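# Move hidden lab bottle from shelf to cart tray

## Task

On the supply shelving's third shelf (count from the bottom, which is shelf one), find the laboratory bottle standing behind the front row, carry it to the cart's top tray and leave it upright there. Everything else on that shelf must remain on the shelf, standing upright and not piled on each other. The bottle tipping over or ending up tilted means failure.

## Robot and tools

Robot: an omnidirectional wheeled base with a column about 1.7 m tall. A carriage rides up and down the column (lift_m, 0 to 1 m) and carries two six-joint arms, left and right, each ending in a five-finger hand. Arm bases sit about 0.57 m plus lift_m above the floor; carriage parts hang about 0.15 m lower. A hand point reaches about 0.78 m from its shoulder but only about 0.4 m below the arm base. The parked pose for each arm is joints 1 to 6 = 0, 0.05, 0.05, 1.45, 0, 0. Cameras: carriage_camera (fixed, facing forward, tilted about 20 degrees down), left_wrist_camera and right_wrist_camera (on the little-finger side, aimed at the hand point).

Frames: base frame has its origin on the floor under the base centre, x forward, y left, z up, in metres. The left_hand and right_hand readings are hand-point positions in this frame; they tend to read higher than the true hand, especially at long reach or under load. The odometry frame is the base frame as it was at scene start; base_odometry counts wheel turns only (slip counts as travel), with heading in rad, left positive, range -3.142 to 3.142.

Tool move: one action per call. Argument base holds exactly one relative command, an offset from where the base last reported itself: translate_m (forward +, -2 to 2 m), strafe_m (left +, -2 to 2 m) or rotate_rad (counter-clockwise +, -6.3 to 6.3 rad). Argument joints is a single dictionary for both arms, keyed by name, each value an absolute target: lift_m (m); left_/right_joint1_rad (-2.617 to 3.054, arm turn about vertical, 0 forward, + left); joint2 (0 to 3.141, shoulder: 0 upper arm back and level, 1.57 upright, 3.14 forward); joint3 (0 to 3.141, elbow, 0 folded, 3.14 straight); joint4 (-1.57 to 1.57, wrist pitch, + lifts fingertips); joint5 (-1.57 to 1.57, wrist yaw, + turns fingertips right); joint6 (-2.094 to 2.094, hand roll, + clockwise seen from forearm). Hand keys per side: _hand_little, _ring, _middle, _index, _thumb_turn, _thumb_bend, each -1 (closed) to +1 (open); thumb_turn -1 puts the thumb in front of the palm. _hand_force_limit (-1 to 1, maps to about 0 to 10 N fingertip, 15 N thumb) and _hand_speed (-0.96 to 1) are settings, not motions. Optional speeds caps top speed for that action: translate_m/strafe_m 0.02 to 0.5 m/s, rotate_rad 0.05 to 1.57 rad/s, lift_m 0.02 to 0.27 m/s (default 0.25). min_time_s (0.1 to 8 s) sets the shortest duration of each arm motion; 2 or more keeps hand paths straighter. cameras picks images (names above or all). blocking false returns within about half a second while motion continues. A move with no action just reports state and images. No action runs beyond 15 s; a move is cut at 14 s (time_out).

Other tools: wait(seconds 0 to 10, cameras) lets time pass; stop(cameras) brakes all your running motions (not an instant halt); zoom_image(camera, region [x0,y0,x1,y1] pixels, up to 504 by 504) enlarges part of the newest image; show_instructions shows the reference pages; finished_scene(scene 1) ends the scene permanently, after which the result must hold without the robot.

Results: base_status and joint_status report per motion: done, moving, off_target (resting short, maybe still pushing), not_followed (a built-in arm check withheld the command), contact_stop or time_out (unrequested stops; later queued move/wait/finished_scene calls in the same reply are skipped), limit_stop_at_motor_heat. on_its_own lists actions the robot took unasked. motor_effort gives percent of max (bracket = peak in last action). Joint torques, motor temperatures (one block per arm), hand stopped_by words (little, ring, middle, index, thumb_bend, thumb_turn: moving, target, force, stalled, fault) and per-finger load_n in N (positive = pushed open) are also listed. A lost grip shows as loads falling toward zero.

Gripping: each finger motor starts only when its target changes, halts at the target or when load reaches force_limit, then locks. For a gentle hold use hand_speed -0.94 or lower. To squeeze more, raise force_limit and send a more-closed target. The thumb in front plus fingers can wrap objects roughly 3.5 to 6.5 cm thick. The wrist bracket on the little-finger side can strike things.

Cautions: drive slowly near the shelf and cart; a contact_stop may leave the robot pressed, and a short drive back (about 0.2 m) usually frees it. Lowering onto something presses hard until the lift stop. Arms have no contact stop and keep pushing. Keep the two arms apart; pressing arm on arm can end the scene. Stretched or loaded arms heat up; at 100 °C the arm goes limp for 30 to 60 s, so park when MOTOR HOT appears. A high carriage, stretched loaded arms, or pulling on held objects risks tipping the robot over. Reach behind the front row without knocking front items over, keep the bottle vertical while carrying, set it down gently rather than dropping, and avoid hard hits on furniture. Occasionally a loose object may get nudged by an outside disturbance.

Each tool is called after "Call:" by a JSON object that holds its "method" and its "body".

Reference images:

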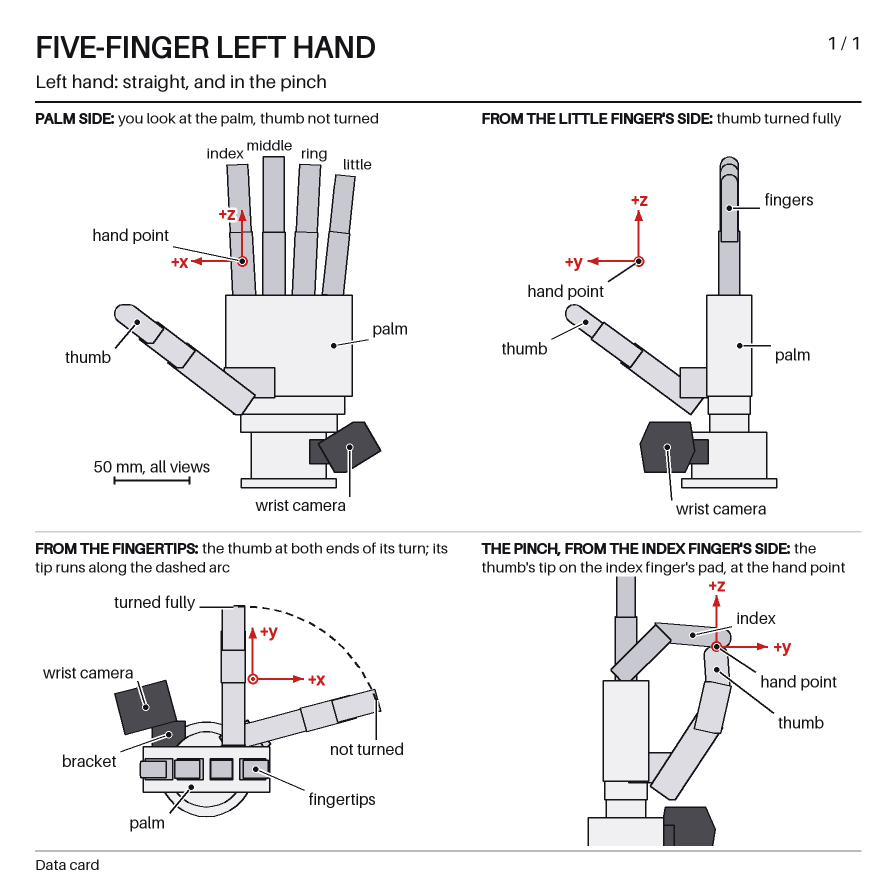

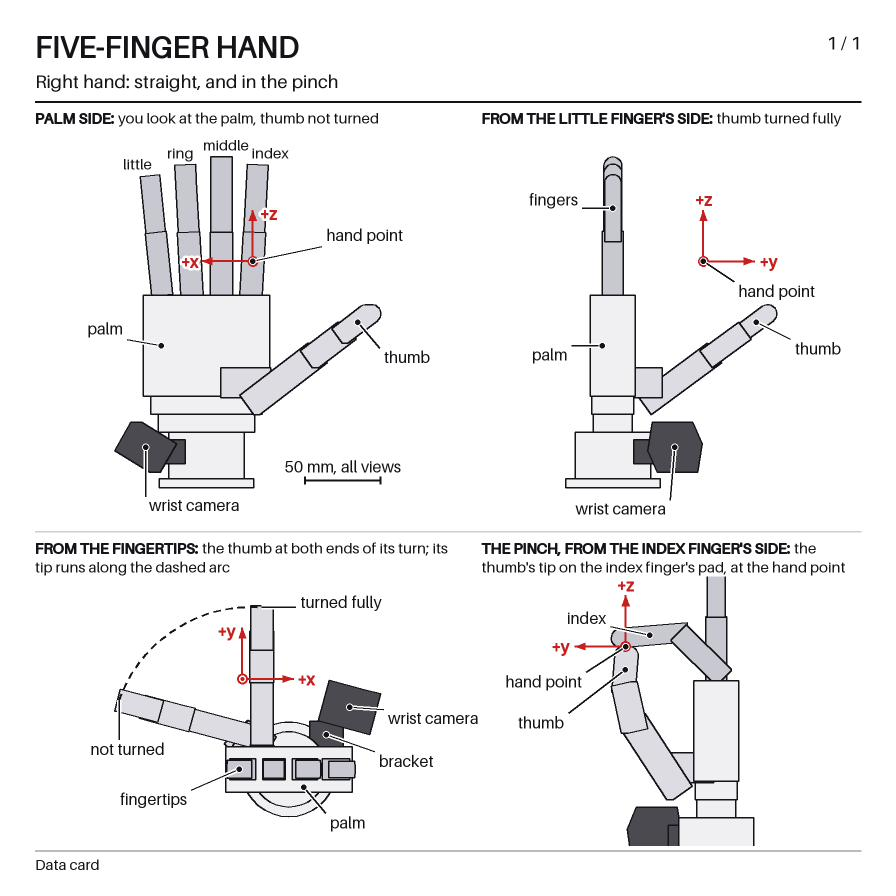

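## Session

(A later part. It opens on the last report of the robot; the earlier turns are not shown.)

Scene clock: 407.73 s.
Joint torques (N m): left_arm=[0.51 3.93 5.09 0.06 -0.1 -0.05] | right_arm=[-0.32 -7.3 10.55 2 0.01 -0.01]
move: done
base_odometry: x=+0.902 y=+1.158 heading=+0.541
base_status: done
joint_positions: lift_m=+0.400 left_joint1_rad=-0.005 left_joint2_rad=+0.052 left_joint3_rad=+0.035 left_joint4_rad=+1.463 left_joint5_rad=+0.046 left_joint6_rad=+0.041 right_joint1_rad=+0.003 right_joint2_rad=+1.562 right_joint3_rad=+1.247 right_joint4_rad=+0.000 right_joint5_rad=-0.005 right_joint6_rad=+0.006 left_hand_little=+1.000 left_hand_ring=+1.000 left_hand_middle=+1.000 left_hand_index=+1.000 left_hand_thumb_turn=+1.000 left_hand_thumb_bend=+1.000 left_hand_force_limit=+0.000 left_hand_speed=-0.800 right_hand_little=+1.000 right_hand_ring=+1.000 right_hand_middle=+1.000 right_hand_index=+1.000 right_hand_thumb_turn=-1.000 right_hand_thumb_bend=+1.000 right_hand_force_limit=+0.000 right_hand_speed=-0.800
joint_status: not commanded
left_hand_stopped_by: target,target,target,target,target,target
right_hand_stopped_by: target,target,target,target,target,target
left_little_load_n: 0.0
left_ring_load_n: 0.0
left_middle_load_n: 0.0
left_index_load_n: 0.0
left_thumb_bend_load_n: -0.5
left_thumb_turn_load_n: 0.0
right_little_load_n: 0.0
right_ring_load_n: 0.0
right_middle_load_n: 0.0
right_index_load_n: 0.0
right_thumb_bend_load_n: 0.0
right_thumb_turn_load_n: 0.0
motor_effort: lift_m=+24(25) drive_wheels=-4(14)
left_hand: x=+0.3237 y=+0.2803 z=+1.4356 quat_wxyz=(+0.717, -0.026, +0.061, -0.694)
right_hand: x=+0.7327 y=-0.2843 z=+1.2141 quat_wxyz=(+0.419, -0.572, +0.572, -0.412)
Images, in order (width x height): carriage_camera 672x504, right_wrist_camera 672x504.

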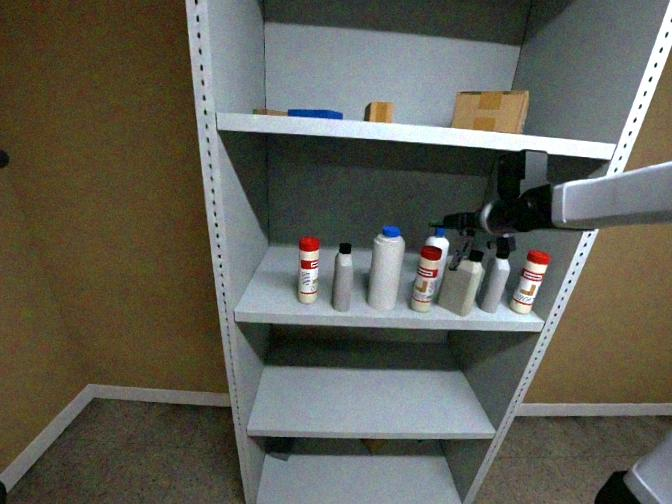

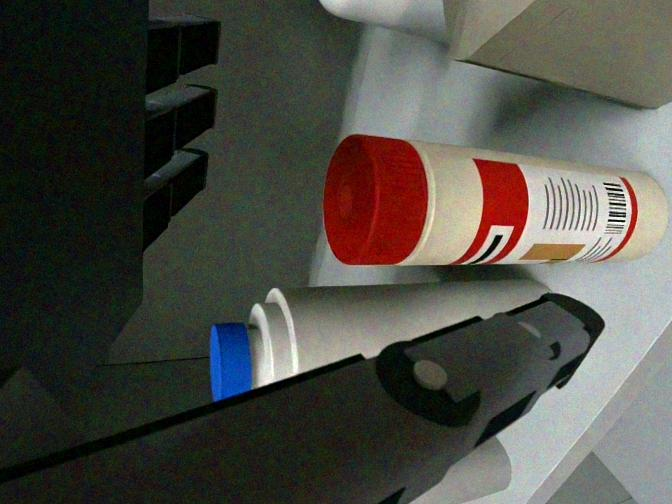

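Call:
{"method": "move", "body": {"base": {"strafe_m": -0.017}, "cameras": []}}

Call:
{"method": "move", "body": {"base": {"translate_m": 0.13}, "speeds": {"translate_m": 0.1}, "cameras": ["carriage_camera", "right_wrist_camera"]}}

Call:
{"method": "zoom_image", "body": {"camera": "carriage_camera", "region": [340, 180, 620, 390]}}

Scene clock: 476.10 s.
Joint torques (N m): left_arm=[0.51 3.9 5.3 0.08 -0.1 -0.05] | right_arm=[-0.18 -7.36 10.59 2.01 0.01 -0.02]
move: done
base_odometry: x=+0.911 y=+1.144 heading=+0.542
base_status: done
joint_positions: lift_m=+0.400 left_joint1_rad=-0.005 left_joint2_rad=+0.052 left_joint3_rad=+0.035 left_joint4_rad=+1.463 left_joint5_rad=+0.046 left_joint6_rad=+0.041 right_joint1_rad=+0.001 right_joint2_rad=+1.562 right_joint3_rad=+1.247 right_joint4_rad=+0.000 right_joint5_rad=-0.004 right_joint6_rad=+0.006 left_hand_little=+1.000 left_hand_ring=+1.000 left_hand_middle=+1.000 left_hand_index=+1.000 left_hand_thumb_turn=+1.000 left_hand_thumb_bend=+1.000 left_hand_force_limit=+0.000 left_hand_speed=-0.800 right_hand_little=+1.000 right_hand_ring=+1.000 right_hand_middle=+1.000 right_hand_index=+1.000 right_hand_thumb_turn=-1.000 right_hand_thumb_bend=+1.000 right_hand_force_limit=+0.000 right_hand_speed=-0.800
joint_status: not commanded
left_hand_stopped_by: target,target,target,target,target,target
right_hand_stopped_by: target,target,target,target,target,target
left_little_load_n: 0.0
left_ring_load_n: 0.0
left_middle_load_n: 0.0
left_index_load_n: 0.0
left_thumb_bend_load_n: 0.0
left_thumb_turn_load_n: 0.0
right_little_load_n: 0.0
right_ring_load_n: 0.0
right_middle_load_n: 0.0
right_index_load_n: 0.0
right_thumb_bend_load_n: 0.0
right_thumb_turn_load_n: 0.0
motor_effort: lift_m=+25(25) drive_wheels=+4(11)
left_hand: x=+0.3237 y=+0.2803 z=+1.4356 quat_wxyz=(+0.717, -0.026, +0.061, -0.694)
right_hand: x=+0.7329 y=-0.2855 z=+1.2141 quat_wxyz=(+0.418, -0.572, +0.573, -0.413)

Scene clock: 478.10 s.
Joint torques (N m): left_arm=[0.51 3.85 5.14 0.07 -0.1 -0.05] | right_arm=[-0.21 -7.31 10.55 2.01 0 -0.01]
move: done
base_odometry: x=+1.023 y=+1.211 heading=+0.541
base_status: done
joint_positions: lift_m=+0.400 left_joint1_rad=-0.005 left_joint2_rad=+0.052 left_joint3_rad=+0.035 left_joint4_rad=+1.463 left_joint5_rad=+0.046 left_joint6_rad=+0.041 right_joint1_rad=+0.001 right_joint2_rad=+1.562 right_joint3_rad=+1.247 right_joint4_rad=+0.000 right_joint5_rad=-0.004 right_joint6_rad=+0.006 left_hand_little=+1.000 left_hand_ring=+1.000 left_hand_middle=+1.000 left_hand_index=+1.000 left_hand_thumb_turn=+1.000 left_hand_thumb_bend=+1.000 left_hand_force_limit=+0.000 left_hand_speed=-0.800 right_hand_little=+1.000 right_hand_ring=+1.000 right_hand_middle=+1.000 right_hand_index=+1.000 right_hand_thumb_turn=-1.000 right_hand_thumb_bend=+1.000 right_hand_force_limit=+0.000 right_hand_speed=-0.800
joint_status: not commanded
left_hand_stopped_by: target,target,target,target,target,target
right_hand_stopped_by: target,target,target,target,target,target
left_little_load_n: 0.0
left_ring_load_n: 0.0
left_middle_load_n: -0.5
left_index_load_n: 0.0
left_thumb_bend_load_n: 0.0
left_thumb_turn_load_n: 0.0
right_little_load_n: 0.0
right_ring_load_n: -0.5
right_middle_load_n: 0.0
right_index_load_n: 0.0
right_thumb_bend_load_n: 0.0
right_thumb_turn_load_n: 0.0
motor_effort: lift_m=+24(25) drive_wheels=-4(12)
left_hand: x=+0.3236 y=+0.2803 z=+1.4357 quat_wxyz=(+0.717, -0.026, +0.061, -0.694)
right_hand: x=+0.7329 y=-0.2855 z=+1.2141 quat_wxyz=(+0.418, -0.572, +0.573, -0.413)
Images, in order (width x height): carriage_camera 672x504, right_wrist_camera 672x504.

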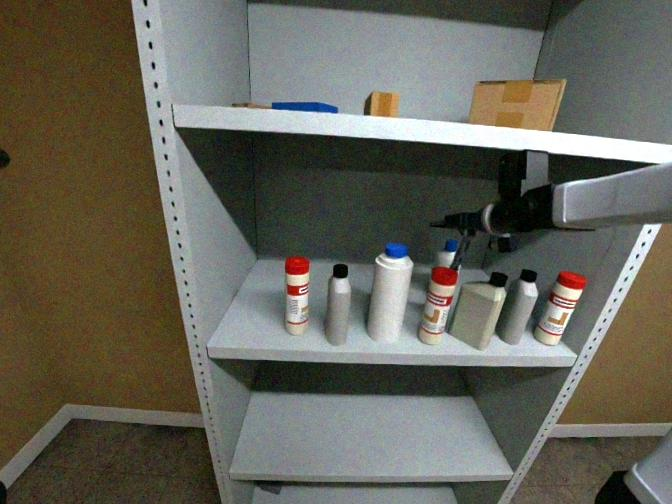

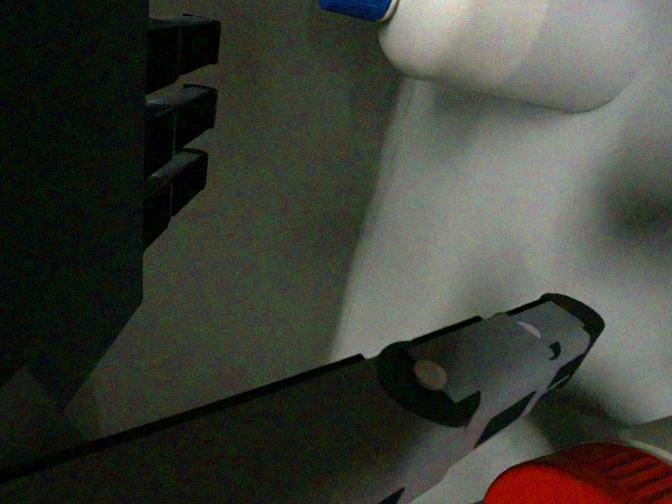

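Scaled by 1.800.

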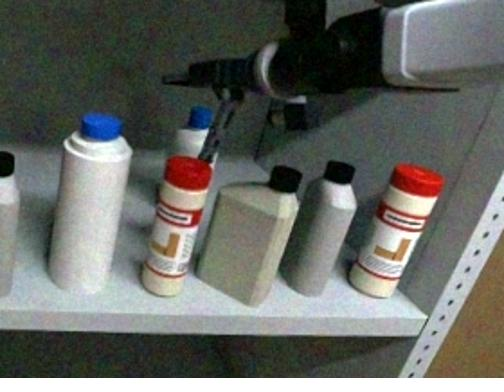

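Call:
{"method": "zoom_image", "body": {"camera": "carriage_camera", "region": [130, 80, 330, 230]}}

Call:
{"method": "zoom_image", "body": {"camera": "carriage_camera", "region": [130, 280, 330, 430]}}

Call:
{"method": "zoom_image", "body": {"camera": "carriage_camera", "region": [400, 190, 600, 340]}}

Scaled by 2.520.

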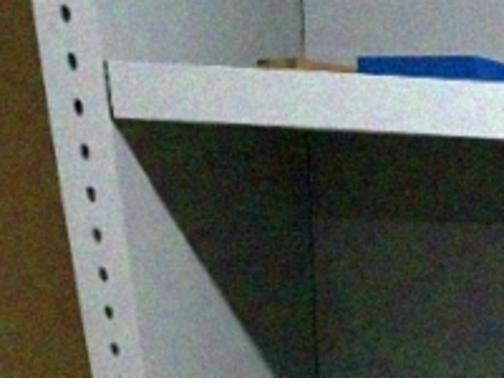

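Scaled by 2.520.

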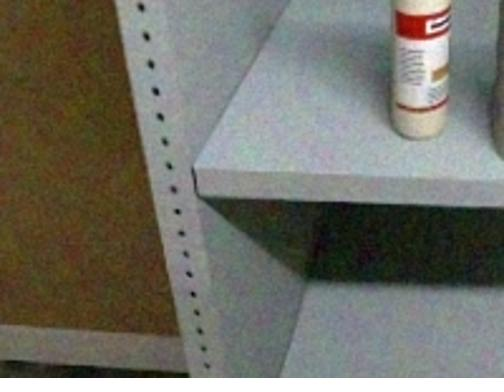

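Scaled by 2.520.

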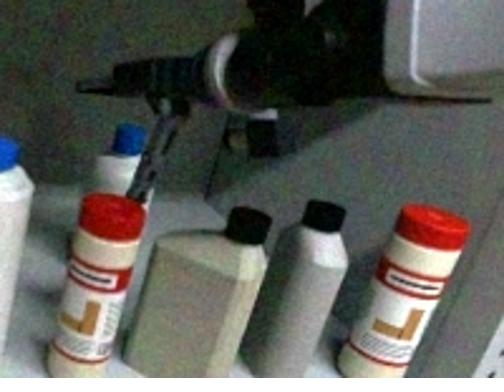

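Call:
{"method": "move", "body": {"joints": {"lift_m": 0.435}, "speeds": {"lift_m": 0.08}, "cameras": []}}

Call:
{"method": "move", "body": {"base": {"translate_m": -0.08}, "speeds": {"translate_m": 0.1}, "cameras": []}}

Call:
{"method": "move", "body": {"base": {"strafe_m": 0.03}, "speeds": {"strafe_m": 0.1}, "cameras": ["carriage_camera", "right_wrist_camera"]}}

Call:
{"method": "zoom_image", "body": {"camera": "carriage_camera", "region": [380, 180, 580, 330]}}

Scene clock: 558.43 s.
Joint torques (N m): left_arm=[0.5 3.86 5.09 0.02 -0.1 -0.05] | right_arm=[-0.17 -8.01 15.64 2.57 0 -0.01]
Motor temperatures (°C): left_arm=[19 29 30 24 18 19] | right_arm=[19 26 38 36 21 16]
move: done
base_odometry: x=+1.023 y=+1.211 heading=+0.541
base_status: not commanded
joint_positions: lift_m=+0.434 left_joint1_rad=-0.005 left_joint2_rad=+0.052 left_joint3_rad=+0.035 left_joint4_rad=+1.463 left_joint5_rad=+0.046 left_joint6_rad=+0.041 right_joint1_rad=+0.001 right_joint2_rad=+1.570 right_joint3_rad=+1.193 right_joint4_rad=-0.066 right_joint5_rad=-0.004 right_joint6_rad=+0.006 left_hand_little=+1.000 left_hand_ring=+1.000 left_hand_middle=+1.000 left_hand_index=+1.000 left_hand_thumb_turn=+1.000 left_hand_thumb_bend=+1.000 left_hand_force_limit=+0.000 left_hand_speed=-0.800 right_hand_little=+1.000 right_hand_ring=+1.000 right_hand_middle=+1.000 right_hand_index=+1.000 right_hand_thumb_turn=-1.000 right_hand_thumb_bend=+1.000 right_hand_force_limit=+0.000 right_hand_speed=-0.800
joint_status: all done
left_hand_stopped_by: target,target,target,target,target,target
right_hand_stopped_by: target,target,target,target,target,target
left_little_load_n: 0.0
left_ring_load_n: 0.0
left_middle_load_n: 0.0
left_index_load_n: 0.0
left_thumb_bend_load_n: 0.0
left_thumb_turn_load_n: 0.0
right_little_load_n: 0.0
right_ring_load_n: 0.0
right_middle_load_n: 0.0
right_index_load_n: 0.0
right_thumb_bend_load_n: 0.0
right_thumb_turn_load_n: 0.0
motor_effort: lift_m=+34(38) drive_wheels=+7(7)
left_hand: x=+0.3236 y=+0.2803 z=+1.4699 quat_wxyz=(+0.717, -0.026, +0.061, -0.694)
right_hand: x=+0.7134 y=-0.2855 z=+1.2038 quat_wxyz=(+0.380, -0.597, +0.598, -0.375)

Scene clock: 559.93 s.
Joint torques (N m): left_arm=[0.51 4 5.23 0.04 -0.1 -0.05] | right_arm=[-0.21 -8.35 11.78 2.04 0 -0.01]
move: done
base_odometry: x=+0.954 y=+1.170 heading=+0.541
base_status: done
joint_positions: lift_m=+0.435 left_joint1_rad=-0.005 left_joint2_rad=+0.052 left_joint3_rad=+0.035 left_joint4_rad=+1.464 left_joint5_rad=+0.046 left_joint6_rad=+0.041 right_joint1_rad=+0.001 right_joint2_rad=+1.572 right_joint3_rad=+1.233 right_joint4_rad=-0.005 right_joint5_rad=-0.004 right_joint6_rad=+0.006 left_hand_little=+1.000 left_hand_ring=+1.000 left_hand_middle=+1.000 left_hand_index=+1.000 left_hand_thumb_turn=+1.000 left_hand_thumb_bend=+1.000 left_hand_force_limit=+0.000 left_hand_speed=-0.800 right_hand_little=+1.000 right_hand_ring=+1.000 right_hand_middle=+1.000 right_hand_index=+1.000 right_hand_thumb_turn=-1.000 right_hand_thumb_bend=+1.000 right_hand_force_limit=+0.000 right_hand_speed=-0.800
joint_status: not commanded
left_hand_stopped_by: target,target,target,target,target,target
right_hand_stopped_by: target,target,target,target,target,target
left_little_load_n: 0.0
left_ring_load_n: 0.0
left_middle_load_n: 0.0
left_index_load_n: 0.0
left_thumb_bend_load_n: 0.0
left_thumb_turn_load_n: -0.5
right_little_load_n: 0.0
right_ring_load_n: 0.0
right_middle_load_n: 0.0
right_index_load_n: 0.0
right_thumb_bend_load_n: 0.0
right_thumb_turn_load_n: 0.0
motor_effort: lift_m=+32(34) drive_wheels=+4(15)
left_hand: x=+0.3233 y=+0.2803 z=+1.4701 quat_wxyz=(+0.717, -0.026, +0.061, -0.694)
right_hand: x=+0.7308 y=-0.2855 z=+1.2358 quat_wxyz=(+0.410, -0.578, +0.579, -0.404)

Scene clock: 560.93 s.
Joint torques (N m): left_arm=[0.51 3.95 5.15 0.03 -0.1 -0.05] | right_arm=[-0.38 -8.36 11.81 2.03 -0.01 -0.01]
move: done
base_odometry: x=+0.939 y=+1.195 heading=+0.541
base_status: done
joint_positions: lift_m=+0.435 left_joint1_rad=-0.005 left_joint2_rad=+0.052 left_joint3_rad=+0.035 left_joint4_rad=+1.465 left_joint5_rad=+0.046 left_joint6_rad=+0.041 right_joint1_rad=+0.003 right_joint2_rad=+1.572 right_joint3_rad=+1.233 right_joint4_rad=-0.004 right_joint5_rad=-0.003 right_joint6_rad=+0.006 left_hand_little=+1.000 left_hand_ring=+1.000 left_hand_middle=+1.000 left_hand_index=+1.000 left_hand_thumb_turn=+1.000 left_hand_thumb_bend=+1.000 left_hand_force_limit=+0.000 left_hand_speed=-0.800 right_hand_little=+1.000 right_hand_ring=+1.000 right_hand_middle=+1.000 right_hand_index=+1.000 right_hand_thumb_turn=-1.000 right_hand_thumb_bend=+1.000 right_hand_force_limit=+0.000 right_hand_speed=-0.800
joint_status: not commanded
left_hand_stopped_by: target,target,target,target,target,target
right_hand_stopped_by: target,target,target,target,target,target
left_little_load_n: 0.0
left_ring_load_n: 0.0
left_middle_load_n: 0.0
left_index_load_n: 0.0
left_thumb_bend_load_n: 0.5
left_thumb_turn_load_n: 0.0
right_little_load_n: 0.0
right_ring_load_n: 0.0
right_middle_load_n: 0.0
right_index_load_n: 0.0
right_thumb_bend_load_n: 0.0
right_thumb_turn_load_n: 0.0
motor_effort: lift_m=+32(32) drive_wheels=-3(9)
left_hand: x=+0.3232 y=+0.2803 z=+1.4702 quat_wxyz=(+0.717, -0.026, +0.060, -0.694)
right_hand: x=+0.7309 y=-0.2844 z=+1.2360 quat_wxyz=(+0.410, -0.578, +0.578, -0.404)
Images, in order (width x height): carriage_camera 672x504, right_wrist_camera 672x504.

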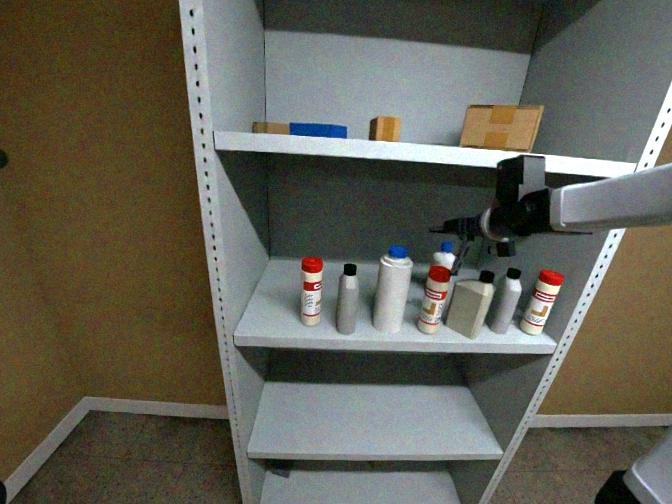

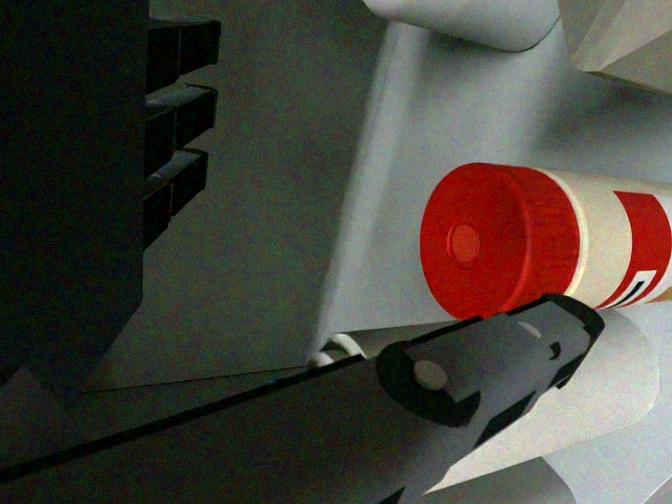

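Scaled by 2.520.

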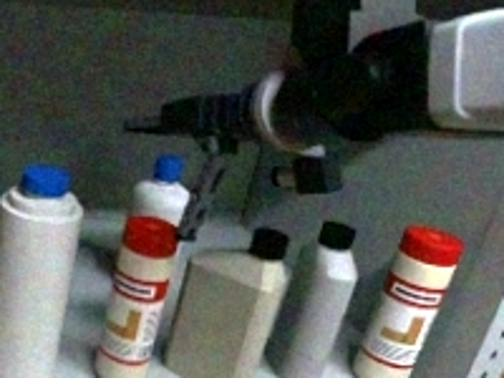

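Call:
{"method": "move", "body": {"base": {"translate_m": -0.012}, "speeds": {"translate_m": 0.05}, "joints": {"lift_m": 0.4}, "cameras": ["right_wrist_camera"]}}

Scene clock: 588.93 s.
Joint torques (N m): left_arm=[0.51 3.95 5.11 0.03 -0.1 -0.06] | right_arm=[-0.38 -8.42 10.86 2.03 -0.01 -0.01]
move: done
base_odometry: x=+0.928 y=+1.189 heading=+0.541
base_status: done
joint_positions: lift_m=+0.400 left_joint1_rad=-0.005 left_joint2_rad=+0.052 left_joint3_rad=+0.035 left_joint4_rad=+1.464 left_joint5_rad=+0.046 left_joint6_rad=+0.041 right_joint1_rad=+0.003 right_joint2_rad=+1.572 right_joint3_rad=+1.244 right_joint4_rad=-0.003 right_joint5_rad=-0.003 right_joint6_rad=+0.006 left_hand_little=+1.000 left_hand_ring=+1.000 left_hand_middle=+1.000 left_hand_index=+1.000 left_hand_thumb_turn=+1.000 left_hand_thumb_bend=+1.000 left_hand_force_limit=+0.000 left_hand_speed=-0.800 right_hand_little=+1.000 right_hand_ring=+1.000 right_hand_middle=+1.000 right_hand_index=+1.000 right_hand_thumb_turn=-1.000 right_hand_thumb_bend=+1.000 right_hand_force_limit=+0.000 right_hand_speed=-0.800
joint_status: all done
left_hand_stopped_by: target,target,target,target,target,target
right_hand_stopped_by: target,target,target,target,target,target
left_little_load_n: 0.0
left_ring_load_n: 0.0
left_middle_load_n: 0.0
left_index_load_n: 0.0
left_thumb_bend_load_n: 0.0
left_thumb_turn_load_n: 0.0
right_little_load_n: 0.0
right_ring_load_n: 0.0
right_middle_load_n: -0.5
right_index_load_n: 0.0
right_thumb_bend_load_n: -0.5
right_thumb_turn_load_n: 0.0
motor_effort: lift_m=+24(26) drive_wheels=+1(9)
left_hand: x=+0.3235 y=+0.2803 z=+1.4357 quat_wxyz=(+0.717, -0.026, +0.061, -0.694)
right_hand: x=+0.7328 y=-0.2844 z=+1.2069 quat_wxyz=(+0.413, -0.576, +0.576, -0.408)
Images, in order (width x height): right_wrist_camera 672x504.

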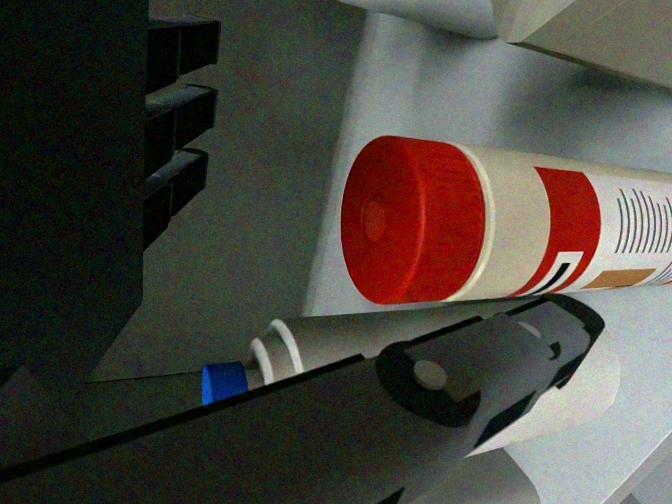

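Call:
{"method": "move", "body": {"joints": {"lift_m": 0.385}, "cameras": ["carriage_camera", "right_wrist_camera"]}}

Call:
{"method": "zoom_image", "body": {"camera": "carriage_camera", "region": [400, 200, 500, 275]}}

Scene clock: 603.13 s.
Joint torques (N m): left_arm=[0.51 3.92 5.16 0.03 -0.1 -0.05] | right_arm=[-0.34 -8.42 10.76 2.02 -0.01 -0.01]
move: done
base_odometry: x=+0.928 y=+1.189 heading=+0.541
base_status: not commanded
joint_positions: lift_m=+0.385 left_joint1_rad=-0.005 left_joint2_rad=+0.052 left_joint3_rad=+0.035 left_joint4_rad=+1.463 left_joint5_rad=+0.046 left_joint6_rad=+0.041 right_joint1_rad=+0.003 right_joint2_rad=+1.572 right_joint3_rad=+1.245 right_joint4_rad=-0.003 right_joint5_rad=-0.003 right_joint6_rad=+0.006 left_hand_little=+1.000 left_hand_ring=+1.000 left_hand_middle=+1.000 left_hand_index=+1.000 left_hand_thumb_turn=+1.000 left_hand_thumb_bend=+1.000 left_hand_force_limit=+0.000 left_hand_speed=-0.800 right_hand_little=+1.000 right_hand_ring=+1.000 right_hand_middle=+1.000 right_hand_index=+1.000 right_hand_thumb_turn=-1.000 right_hand_thumb_bend=+1.000 right_hand_force_limit=+0.000 right_hand_speed=-0.800
joint_status: all done
left_hand_stopped_by: target,target,target,target,target,target
right_hand_stopped_by: target,target,target,target,target,target
left_little_load_n: 0.0
left_ring_load_n: 0.0
left_middle_load_n: 0.0
left_index_load_n: 0.0
left_thumb_bend_load_n: 0.0
left_thumb_turn_load_n: 0.0
right_little_load_n: -0.5
right_ring_load_n: -0.5
right_middle_load_n: -0.5
right_index_load_n: 0.0
right_thumb_bend_load_n: 0.0
right_thumb_turn_load_n: 0.0
motor_effort: lift_m=+25(25) drive_wheels=+1(1)
left_hand: x=+0.3236 y=+0.2803 z=+1.4207 quat_wxyz=(+0.717, -0.026, +0.061, -0.694)
right_hand: x=+0.7330 y=-0.2844 z=+1.1925 quat_wxyz=(+0.414, -0.575, +0.575, -0.408)
Images, in order (width x height): carriage_camera 672x504, right_wrist_camera 672x504.

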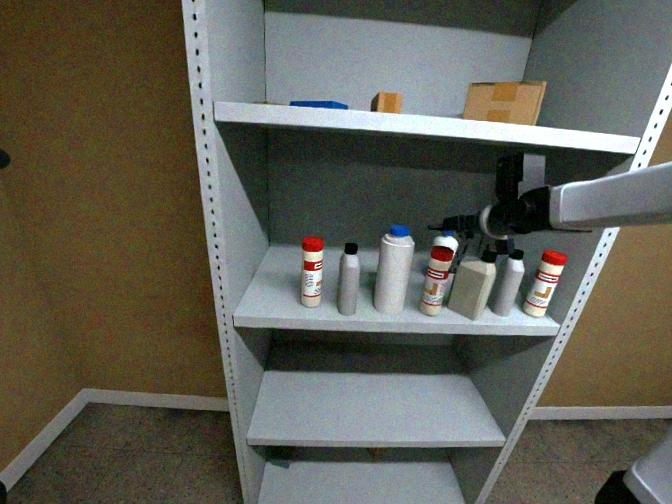

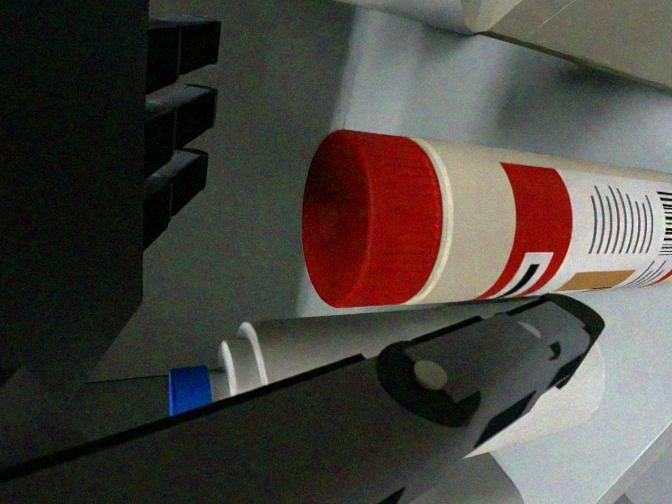

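Scaled by 5.040.

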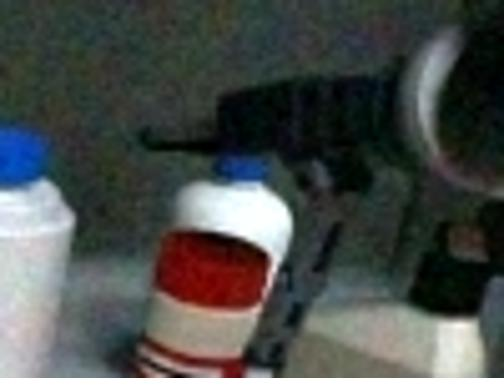

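Call:
{"method": "move", "body": {"joints": {"lift_m": 0.425, "right_hand_speed": -0.4, "right_hand_index": 0.0, "right_hand_thumb_bend": 0.0}, "cameras": ["carriage_camera", "right_wrist_camera"]}}

Call:
{"method": "zoom_image", "body": {"camera": "carriage_camera", "region": [400, 200, 500, 275]}}

Scene clock: 625.67 s.
Joint torques (N m): left_arm=[0.51 3.89 5.05 0.06 -0.1 -0.05] | right_arm=[-0.39 -8.38 10.51 1.94 -0.01 -0.01]
move: done
base_odometry: x=+0.928 y=+1.189 heading=+0.541
base_status: not commanded
joint_positions: lift_m=+0.425 left_joint1_rad=-0.005 left_joint2_rad=+0.052 left_joint3_rad=+0.036 left_joint4_rad=+1.464 left_joint5_rad=+0.046 left_joint6_rad=+0.041 right_joint1_rad=+0.003 right_joint2_rad=+1.572 right_joint3_rad=+1.248 right_joint4_rad=+0.006 right_joint5_rad=-0.003 right_joint6_rad=+0.006 left_hand_little=+1.000 left_hand_ring=+1.000 left_hand_middle=+1.000 left_hand_index=+1.000 left_hand_thumb_turn=+1.000 left_hand_thumb_bend=+1.000 left_hand_force_limit=+0.000 left_hand_speed=-0.800 right_hand_little=+1.000 right_hand_ring=+1.000 right_hand_middle=+1.000 right_hand_index=+0.000 right_hand_thumb_turn=-1.000 right_hand_thumb_bend=+0.000 right_hand_force_limit=+0.000 right_hand_speed=-0.400
joint_status: all done
left_hand_stopped_by: target,target,target,target,target,target
right_hand_stopped_by: target,target,target,target,target,target
left_little_load_n: 0.0
left_ring_load_n: 0.0
left_middle_load_n: 0.0
left_index_load_n: 0.0
left_thumb_bend_load_n: 0.0
left_thumb_turn_load_n: 0.0
right_little_load_n: 0.0
right_ring_load_n: 0.0
right_middle_load_n: 0.0
right_index_load_n: 0.0
right_thumb_bend_load_n: 0.0
right_thumb_turn_load_n: 0.0
motor_effort: lift_m=+29(37) drive_wheels=+1(1)
left_hand: x=+0.3233 y=+0.2803 z=+1.4606 quat_wxyz=(+0.717, -0.026, +0.061, -0.694)
right_hand: x=+0.7348 y=-0.2844 z=+1.2356 quat_wxyz=(+0.417, -0.573, +0.573, -0.411)
Images, in order (width x height): carriage_camera 672x504, right_wrist_camera 672x504.

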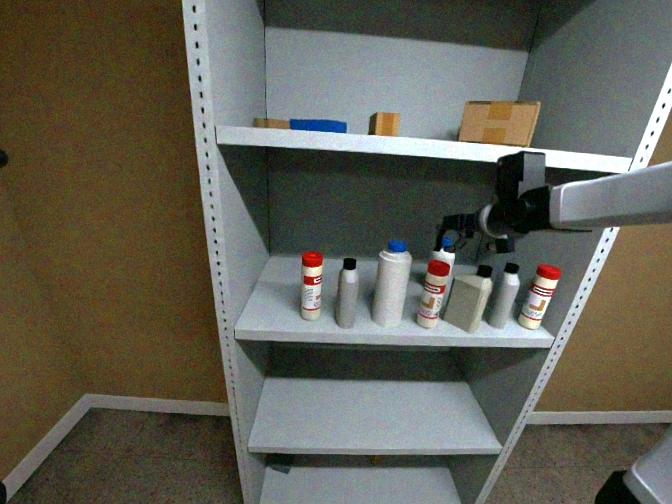

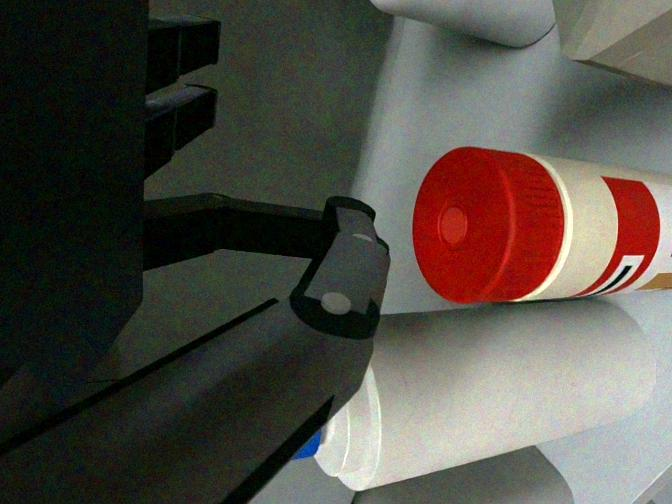

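Scaled by 5.040.

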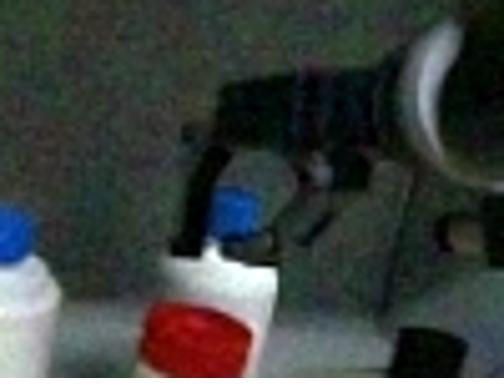

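Call:
{"method": "move", "body": {"joints": {"right_hand_index": 1.0, "right_hand_thumb_bend": 1.0}, "base": {"strafe_m": 0.012}, "speeds": {"strafe_m": 0.05}, "cameras": []}}

Call:
{"method": "move", "body": {"base": {"translate_m": 0.014}, "speeds": {"translate_m": 0.05}, "joints": {"lift_m": 0.37}, "cameras": ["carriage_camera", "right_wrist_camera"]}}

Call:
{"method": "zoom_image", "body": {"camera": "carriage_camera", "region": [400, 200, 500, 275]}}

Scene clock: 709.37 s.
Joint torques (N m): left_arm=[0.51 3.86 5.12 -0.03 -0.1 -0.05] | right_arm=[-0.4 -8.38 10.52 1.95 -0.01 -0.01]
move: done
base_odometry: x=+0.922 y=+1.200 heading=+0.541
base_status: done
joint_positions: lift_m=+0.425 left_joint1_rad=-0.005 left_joint2_rad=+0.052 left_joint3_rad=+0.036 left_joint4_rad=+1.464 left_joint5_rad=+0.046 left_joint6_rad=+0.041 right_joint1_rad=+0.003 right_joint2_rad=+1.572 right_joint3_rad=+1.248 right_joint4_rad=+0.005 right_joint5_rad=-0.003 right_joint6_rad=+0.006 left_hand_little=+1.000 left_hand_ring=+1.000 left_hand_middle=+1.000 left_hand_index=+1.000 left_hand_thumb_turn=+1.000 left_hand_thumb_bend=+1.000 left_hand_force_limit=+0.000 left_hand_speed=-0.800 right_hand_little=+1.000 right_hand_ring=+1.000 right_hand_middle=+1.000 right_hand_index=+1.000 right_hand_thumb_turn=-1.000 right_hand_thumb_bend=+1.000 right_hand_force_limit=+0.000 right_hand_speed=-0.400
joint_status: all done
left_hand_stopped_by: target,target,target,target,target,target
right_hand_stopped_by: target,target,target,target,target,target
left_little_load_n: 0.0
left_ring_load_n: 0.0
left_middle_load_n: 0.0
left_index_load_n: 0.0
left_thumb_bend_load_n: 0.0
left_thumb_turn_load_n: 0.0
right_little_load_n: 0.0
right_ring_load_n: 0.0
right_middle_load_n: 0.0
right_index_load_n: 0.0
right_thumb_bend_load_n: 0.0
right_thumb_turn_load_n: 0.0
motor_effort: lift_m=+29(29) drive_wheels=+2(14)
left_hand: x=+0.3233 y=+0.2803 z=+1.4606 quat_wxyz=(+0.717, -0.026, +0.061, -0.694)
right_hand: x=+0.7346 y=-0.2845 z=+1.2353 quat_wxyz=(+0.417, -0.573, +0.573, -0.411)

Scene clock: 710.17 s.
Joint torques (N m): left_arm=[0.5 3.92 5.18 0.05 -0.1 -0.05] | right_arm=[-0.42 -8.4 10.48 2.02 -0.01 -0.01]
move: done
base_odometry: x=+0.934 y=+1.207 heading=+0.541
base_status: done
joint_positions: lift_m=+0.370 left_joint1_rad=-0.005 left_joint2_rad=+0.052 left_joint3_rad=+0.035 left_joint4_rad=+1.462 left_joint5_rad=+0.046 left_joint6_rad=+0.041 right_joint1_rad=+0.003 right_joint2_rad=+1.572 right_joint3_rad=+1.248 right_joint4_rad=-0.003 right_joint5_rad=-0.003 right_joint6_rad=+0.006 left_hand_little=+1.000 left_hand_ring=+1.000 left_hand_middle=+1.000 left_hand_index=+1.000 left_hand_thumb_turn=+1.000 left_hand_thumb_bend=+1.000 left_hand_force_limit=+0.000 left_hand_speed=-0.800 right_hand_little=+1.000 right_hand_ring=+1.000 right_hand_middle=+1.000 right_hand_index=+1.000 right_hand_thumb_turn=-1.000 right_hand_thumb_bend=+1.000 right_hand_force_limit=+0.000 right_hand_speed=-0.400
joint_status: all done
left_hand_stopped_by: target,target,target,target,target,target
right_hand_stopped_by: target,target,target,target,target,target
left_little_load_n: 0.0
left_ring_load_n: 0.0
left_middle_load_n: 0.0
left_index_load_n: 0.0
left_thumb_bend_load_n: 0.0
left_thumb_turn_load_n: 0.0
right_little_load_n: 0.0
right_ring_load_n: 0.0
right_middle_load_n: 0.0
right_index_load_n: -0.5
right_thumb_bend_load_n: 0.0
right_thumb_turn_load_n: 0.0
motor_effort: lift_m=+25(25) drive_wheels=+4(8)
left_hand: x=+0.3237 y=+0.2803 z=+1.4056 quat_wxyz=(+0.717, -0.026, +0.061, -0.694)
right_hand: x=+0.7336 y=-0.2845 z=+1.1790 quat_wxyz=(+0.415, -0.575, +0.575, -0.409)
Images, in order (width x height): carriage_camera 672x504, right_wrist_camera 672x504.

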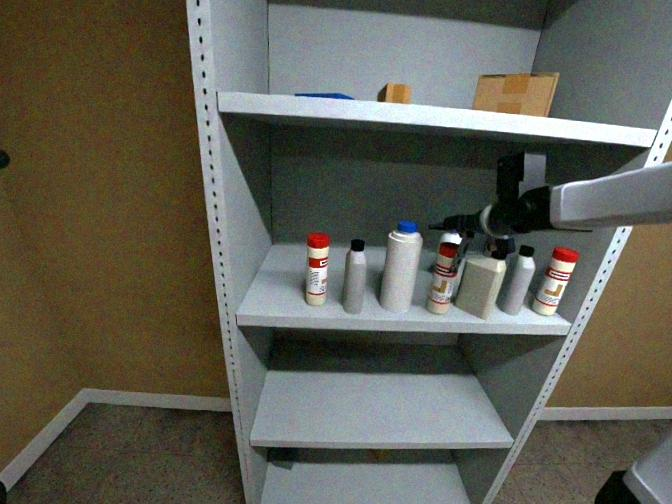

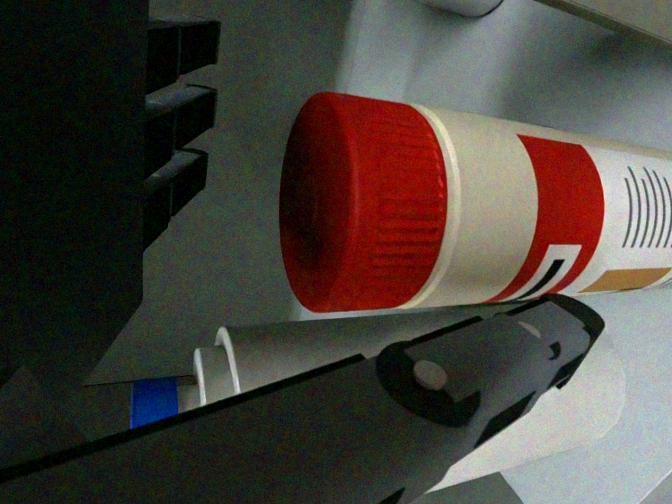

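Scaled by 5.040.

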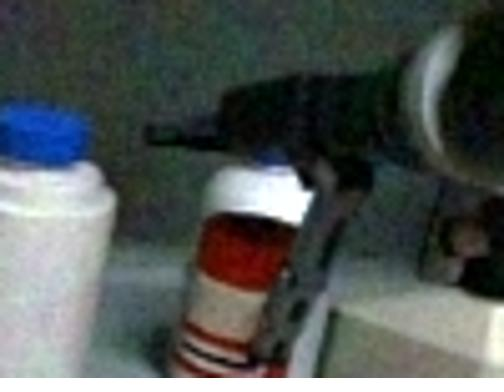

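Call:
{"method": "move", "body": {"base": {"translate_m": -0.008}, "speeds": {"translate_m": 0.05}, "joints": {"lift_m": 0.35}, "cameras": ["right_wrist_camera"]}}

Scene clock: 720.77 s.
Joint torques (N m): left_arm=[0.51 3.74 5.22 0.03 -0.1 -0.06] | right_arm=[-0.39 -8.38 10.39 2.03 -0.01 -0.01]
move: done
base_odometry: x=+0.927 y=+1.203 heading=+0.541
base_status: done
joint_positions: lift_m=+0.350 left_joint1_rad=-0.005 left_joint2_rad=+0.052 left_joint3_rad=+0.035 left_joint4_rad=+1.465 left_joint5_rad=+0.046 left_joint6_rad=+0.041 right_joint1_rad=+0.003 right_joint2_rad=+1.572 right_joint3_rad=+1.248 right_joint4_rad=-0.003 right_joint5_rad=-0.003 right_joint6_rad=+0.006 left_hand_little=+1.000 left_hand_ring=+1.000 left_hand_middle=+1.000 left_hand_index=+1.000 left_hand_thumb_turn=+1.000 left_hand_thumb_bend=+1.000 left_hand_force_limit=+0.000 left_hand_speed=-0.800 right_hand_little=+1.000 right_hand_ring=+1.000 right_hand_middle=+1.000 right_hand_index=+1.000 right_hand_thumb_turn=-1.000 right_hand_thumb_bend=+1.000 right_hand_force_limit=+0.000 right_hand_speed=-0.400
joint_status: all done
left_hand_stopped_by: target,target,target,target,target,target
right_hand_stopped_by: target,target,target,target,target,target
left_little_load_n: 0.0
left_ring_load_n: 0.0
left_middle_load_n: 0.0
left_index_load_n: 0.0
left_thumb_bend_load_n: 0.0
left_thumb_turn_load_n: 0.0
right_little_load_n: 0.0
right_ring_load_n: 0.0
right_middle_load_n: 0.0
right_index_load_n: 0.0
right_thumb_bend_load_n: 0.0
right_thumb_turn_load_n: 0.0
motor_effort: lift_m=+24(25) drive_wheels=-3(10)
left_hand: x=+0.3232 y=+0.2803 z=+1.3857 quat_wxyz=(+0.717, -0.026, +0.060, -0.694)
right_hand: x=+0.7336 y=-0.2845 z=+1.1592 quat_wxyz=(+0.415, -0.575, +0.575, -0.409)
Images, in order (width x height): right_wrist_camera 672x504.

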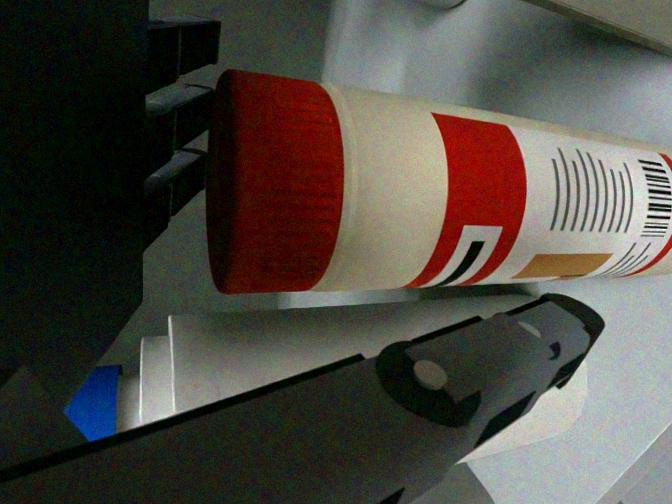

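Call:
{"method": "move", "body": {"joints": {"right_hand_speed": -0.9, "right_hand_index": -0.4, "right_hand_middle": -0.4, "right_hand_thumb_bend": -0.4}, "cameras": ["carriage_camera", "right_wrist_camera"]}}

Scene clock: 733.37 s.
Joint torques (N m): left_arm=[0.51 3.93 5.18 0.02 -0.1 -0.05] | right_arm=[-0.4 -8.38 10.44 1.87 -0.01 -0.01]
move: off_target
base_odometry: x=+0.927 y=+1.203 heading=+0.541
base_status: not commanded
joint_positions: lift_m=+0.350 left_joint1_rad=-0.005 left_joint2_rad=+0.052 left_joint3_rad=+0.035 left_joint4_rad=+1.465 left_joint5_rad=+0.046 left_joint6_rad=+0.041 right_joint1_rad=+0.003 right_joint2_rad=+1.572 right_joint3_rad=+1.248 right_joint4_rad=+0.013 right_joint5_rad=-0.003 right_joint6_rad=+0.006 left_hand_little=+1.000 left_hand_ring=+1.000 left_hand_middle=+1.000 left_hand_index=+1.000 left_hand_thumb_turn=+1.000 left_hand_thumb_bend=+1.000 left_hand_force_limit=+0.000 left_hand_speed=-0.800 right_hand_little=+1.000 right_hand_ring=+1.000 right_hand_middle=+0.192 right_hand_index=+0.061 right_hand_thumb_turn=-1.000 right_hand_thumb_bend=+0.638 right_hand_force_limit=+0.000 right_hand_speed=-0.900
joint_status: right_hand_middle off_target (ended at +0.192, target -0.400); right_hand_index off_target (ended at +0.061, target -0.400); right_hand_thumb_bend off_target (ended at +0.638, target -0.400); the others done
left_hand_stopped_by: target,target,target,target,target,target
right_hand_stopped_by: target,target,force,force,force,target
left_little_load_n: 0.0
left_ring_load_n: 0.0
left_middle_load_n: 0.0
left_index_load_n: 0.0
left_thumb_bend_load_n: 0.0
left_thumb_turn_load_n: 0.0
right_little_load_n: 0.0
right_ring_load_n: 0.0
right_middle_load_n: 3.0
right_index_load_n: 5.0
right_thumb_bend_load_n: 15.5
right_thumb_turn_load_n: 0.0
motor_effort: lift_m=+24(25) drive_wheels=-3(3)
left_hand: x=+0.3232 y=+0.2803 z=+1.3857 quat_wxyz=(+0.717, -0.026, +0.060, -0.694)
right_hand: x=+0.7359 y=-0.2845 z=+1.1629 quat_wxyz=(+0.419, -0.571, +0.572, -0.414)
Images, in order (width x height): carriage_camera 672x504, right_wrist_camera 672x504.

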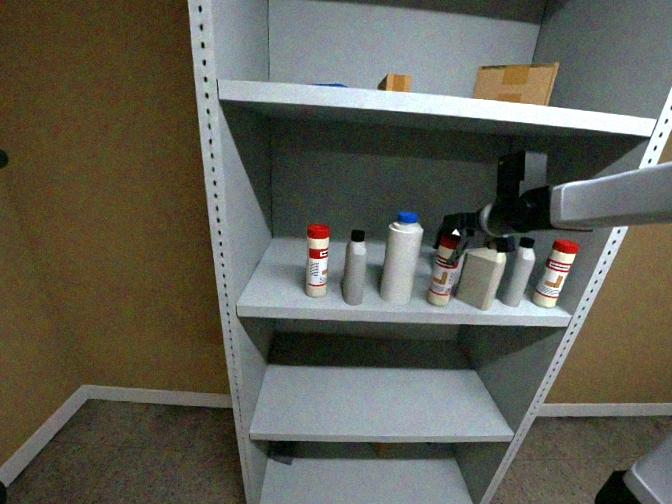

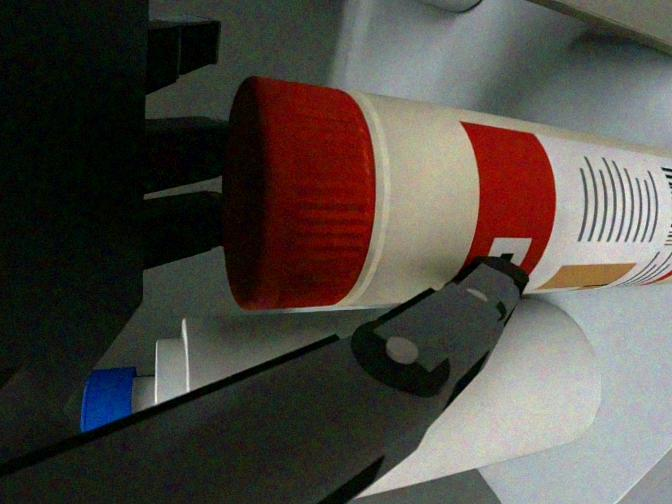

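Call:
{"method": "move", "body": {"joints": {"lift_m": 0.37}, "speeds": {"lift_m": 0.04}, "cameras": ["carriage_camera", "right_wrist_camera"]}}

Scene clock: 737.60 s.
Joint torques (N m): left_arm=[0.51 4.08 5.19 0.03 -0.1 -0.05] | right_arm=[-0.44 -8.39 10.41 2.15 0 0]
move: done
base_odometry: x=+0.927 y=+1.203 heading=+0.541
base_status: not commanded
joint_positions: lift_m=+0.370 left_joint1_rad=-0.005 left_joint2_rad=+0.052 left_joint3_rad=+0.035 left_joint4_rad=+1.465 left_joint5_rad=+0.046 left_joint6_rad=+0.041 right_joint1_rad=+0.003 right_joint2_rad=+1.572 right_joint3_rad=+1.248 right_joint4_rad=-0.017 right_joint5_rad=-0.003 right_joint6_rad=+0.004 left_hand_little=+1.000 left_hand_ring=+1.000 left_hand_middle=+1.000 left_hand_index=+1.000 left_hand_thumb_turn=+1.000 left_hand_thumb_bend=+1.000 left_hand_force_limit=+0.000 left_hand_speed=-0.800 right_hand_little=+1.000 right_hand_ring=+1.000 right_hand_middle=+0.191 right_hand_index=+0.061 right_hand_thumb_turn=-1.000 right_hand_thumb_bend=+0.635 right_hand_force_limit=+0.000 right_hand_speed=-0.900
joint_status: all done
left_hand_stopped_by: target,target,target,target,target,target
right_hand_stopped_by: target,target,force,force,force,target
left_little_load_n: 0.0
left_ring_load_n: 0.0
left_middle_load_n: 0.0
left_index_load_n: 0.0
left_thumb_bend_load_n: 0.0
left_thumb_turn_load_n: 0.0
right_little_load_n: 0.0
right_ring_load_n: 0.0
right_middle_load_n: 1.0
right_index_load_n: 0.0
right_thumb_bend_load_n: 1.5
right_thumb_turn_load_n: 0.5
motor_effort: lift_m=+31(34) drive_wheels=-3(3)
left_hand: x=+0.3232 y=+0.2803 z=+1.4052 quat_wxyz=(+0.717, -0.026, +0.060, -0.694)
right_hand: x=+0.7315 y=-0.2846 z=+1.1752 quat_wxyz=(+0.410, -0.578, +0.577, -0.405)
Images, in order (width x height): carriage_camera 672x504, right_wrist_camera 672x504.

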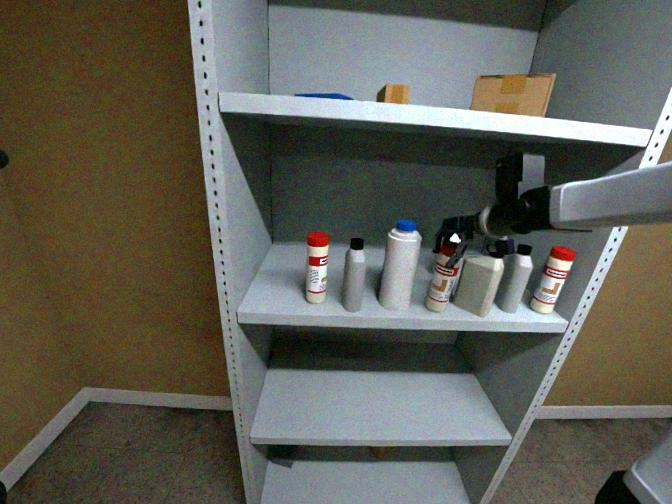

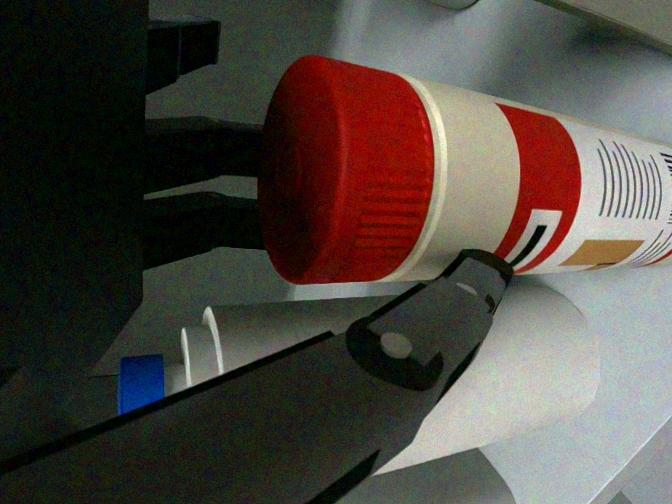

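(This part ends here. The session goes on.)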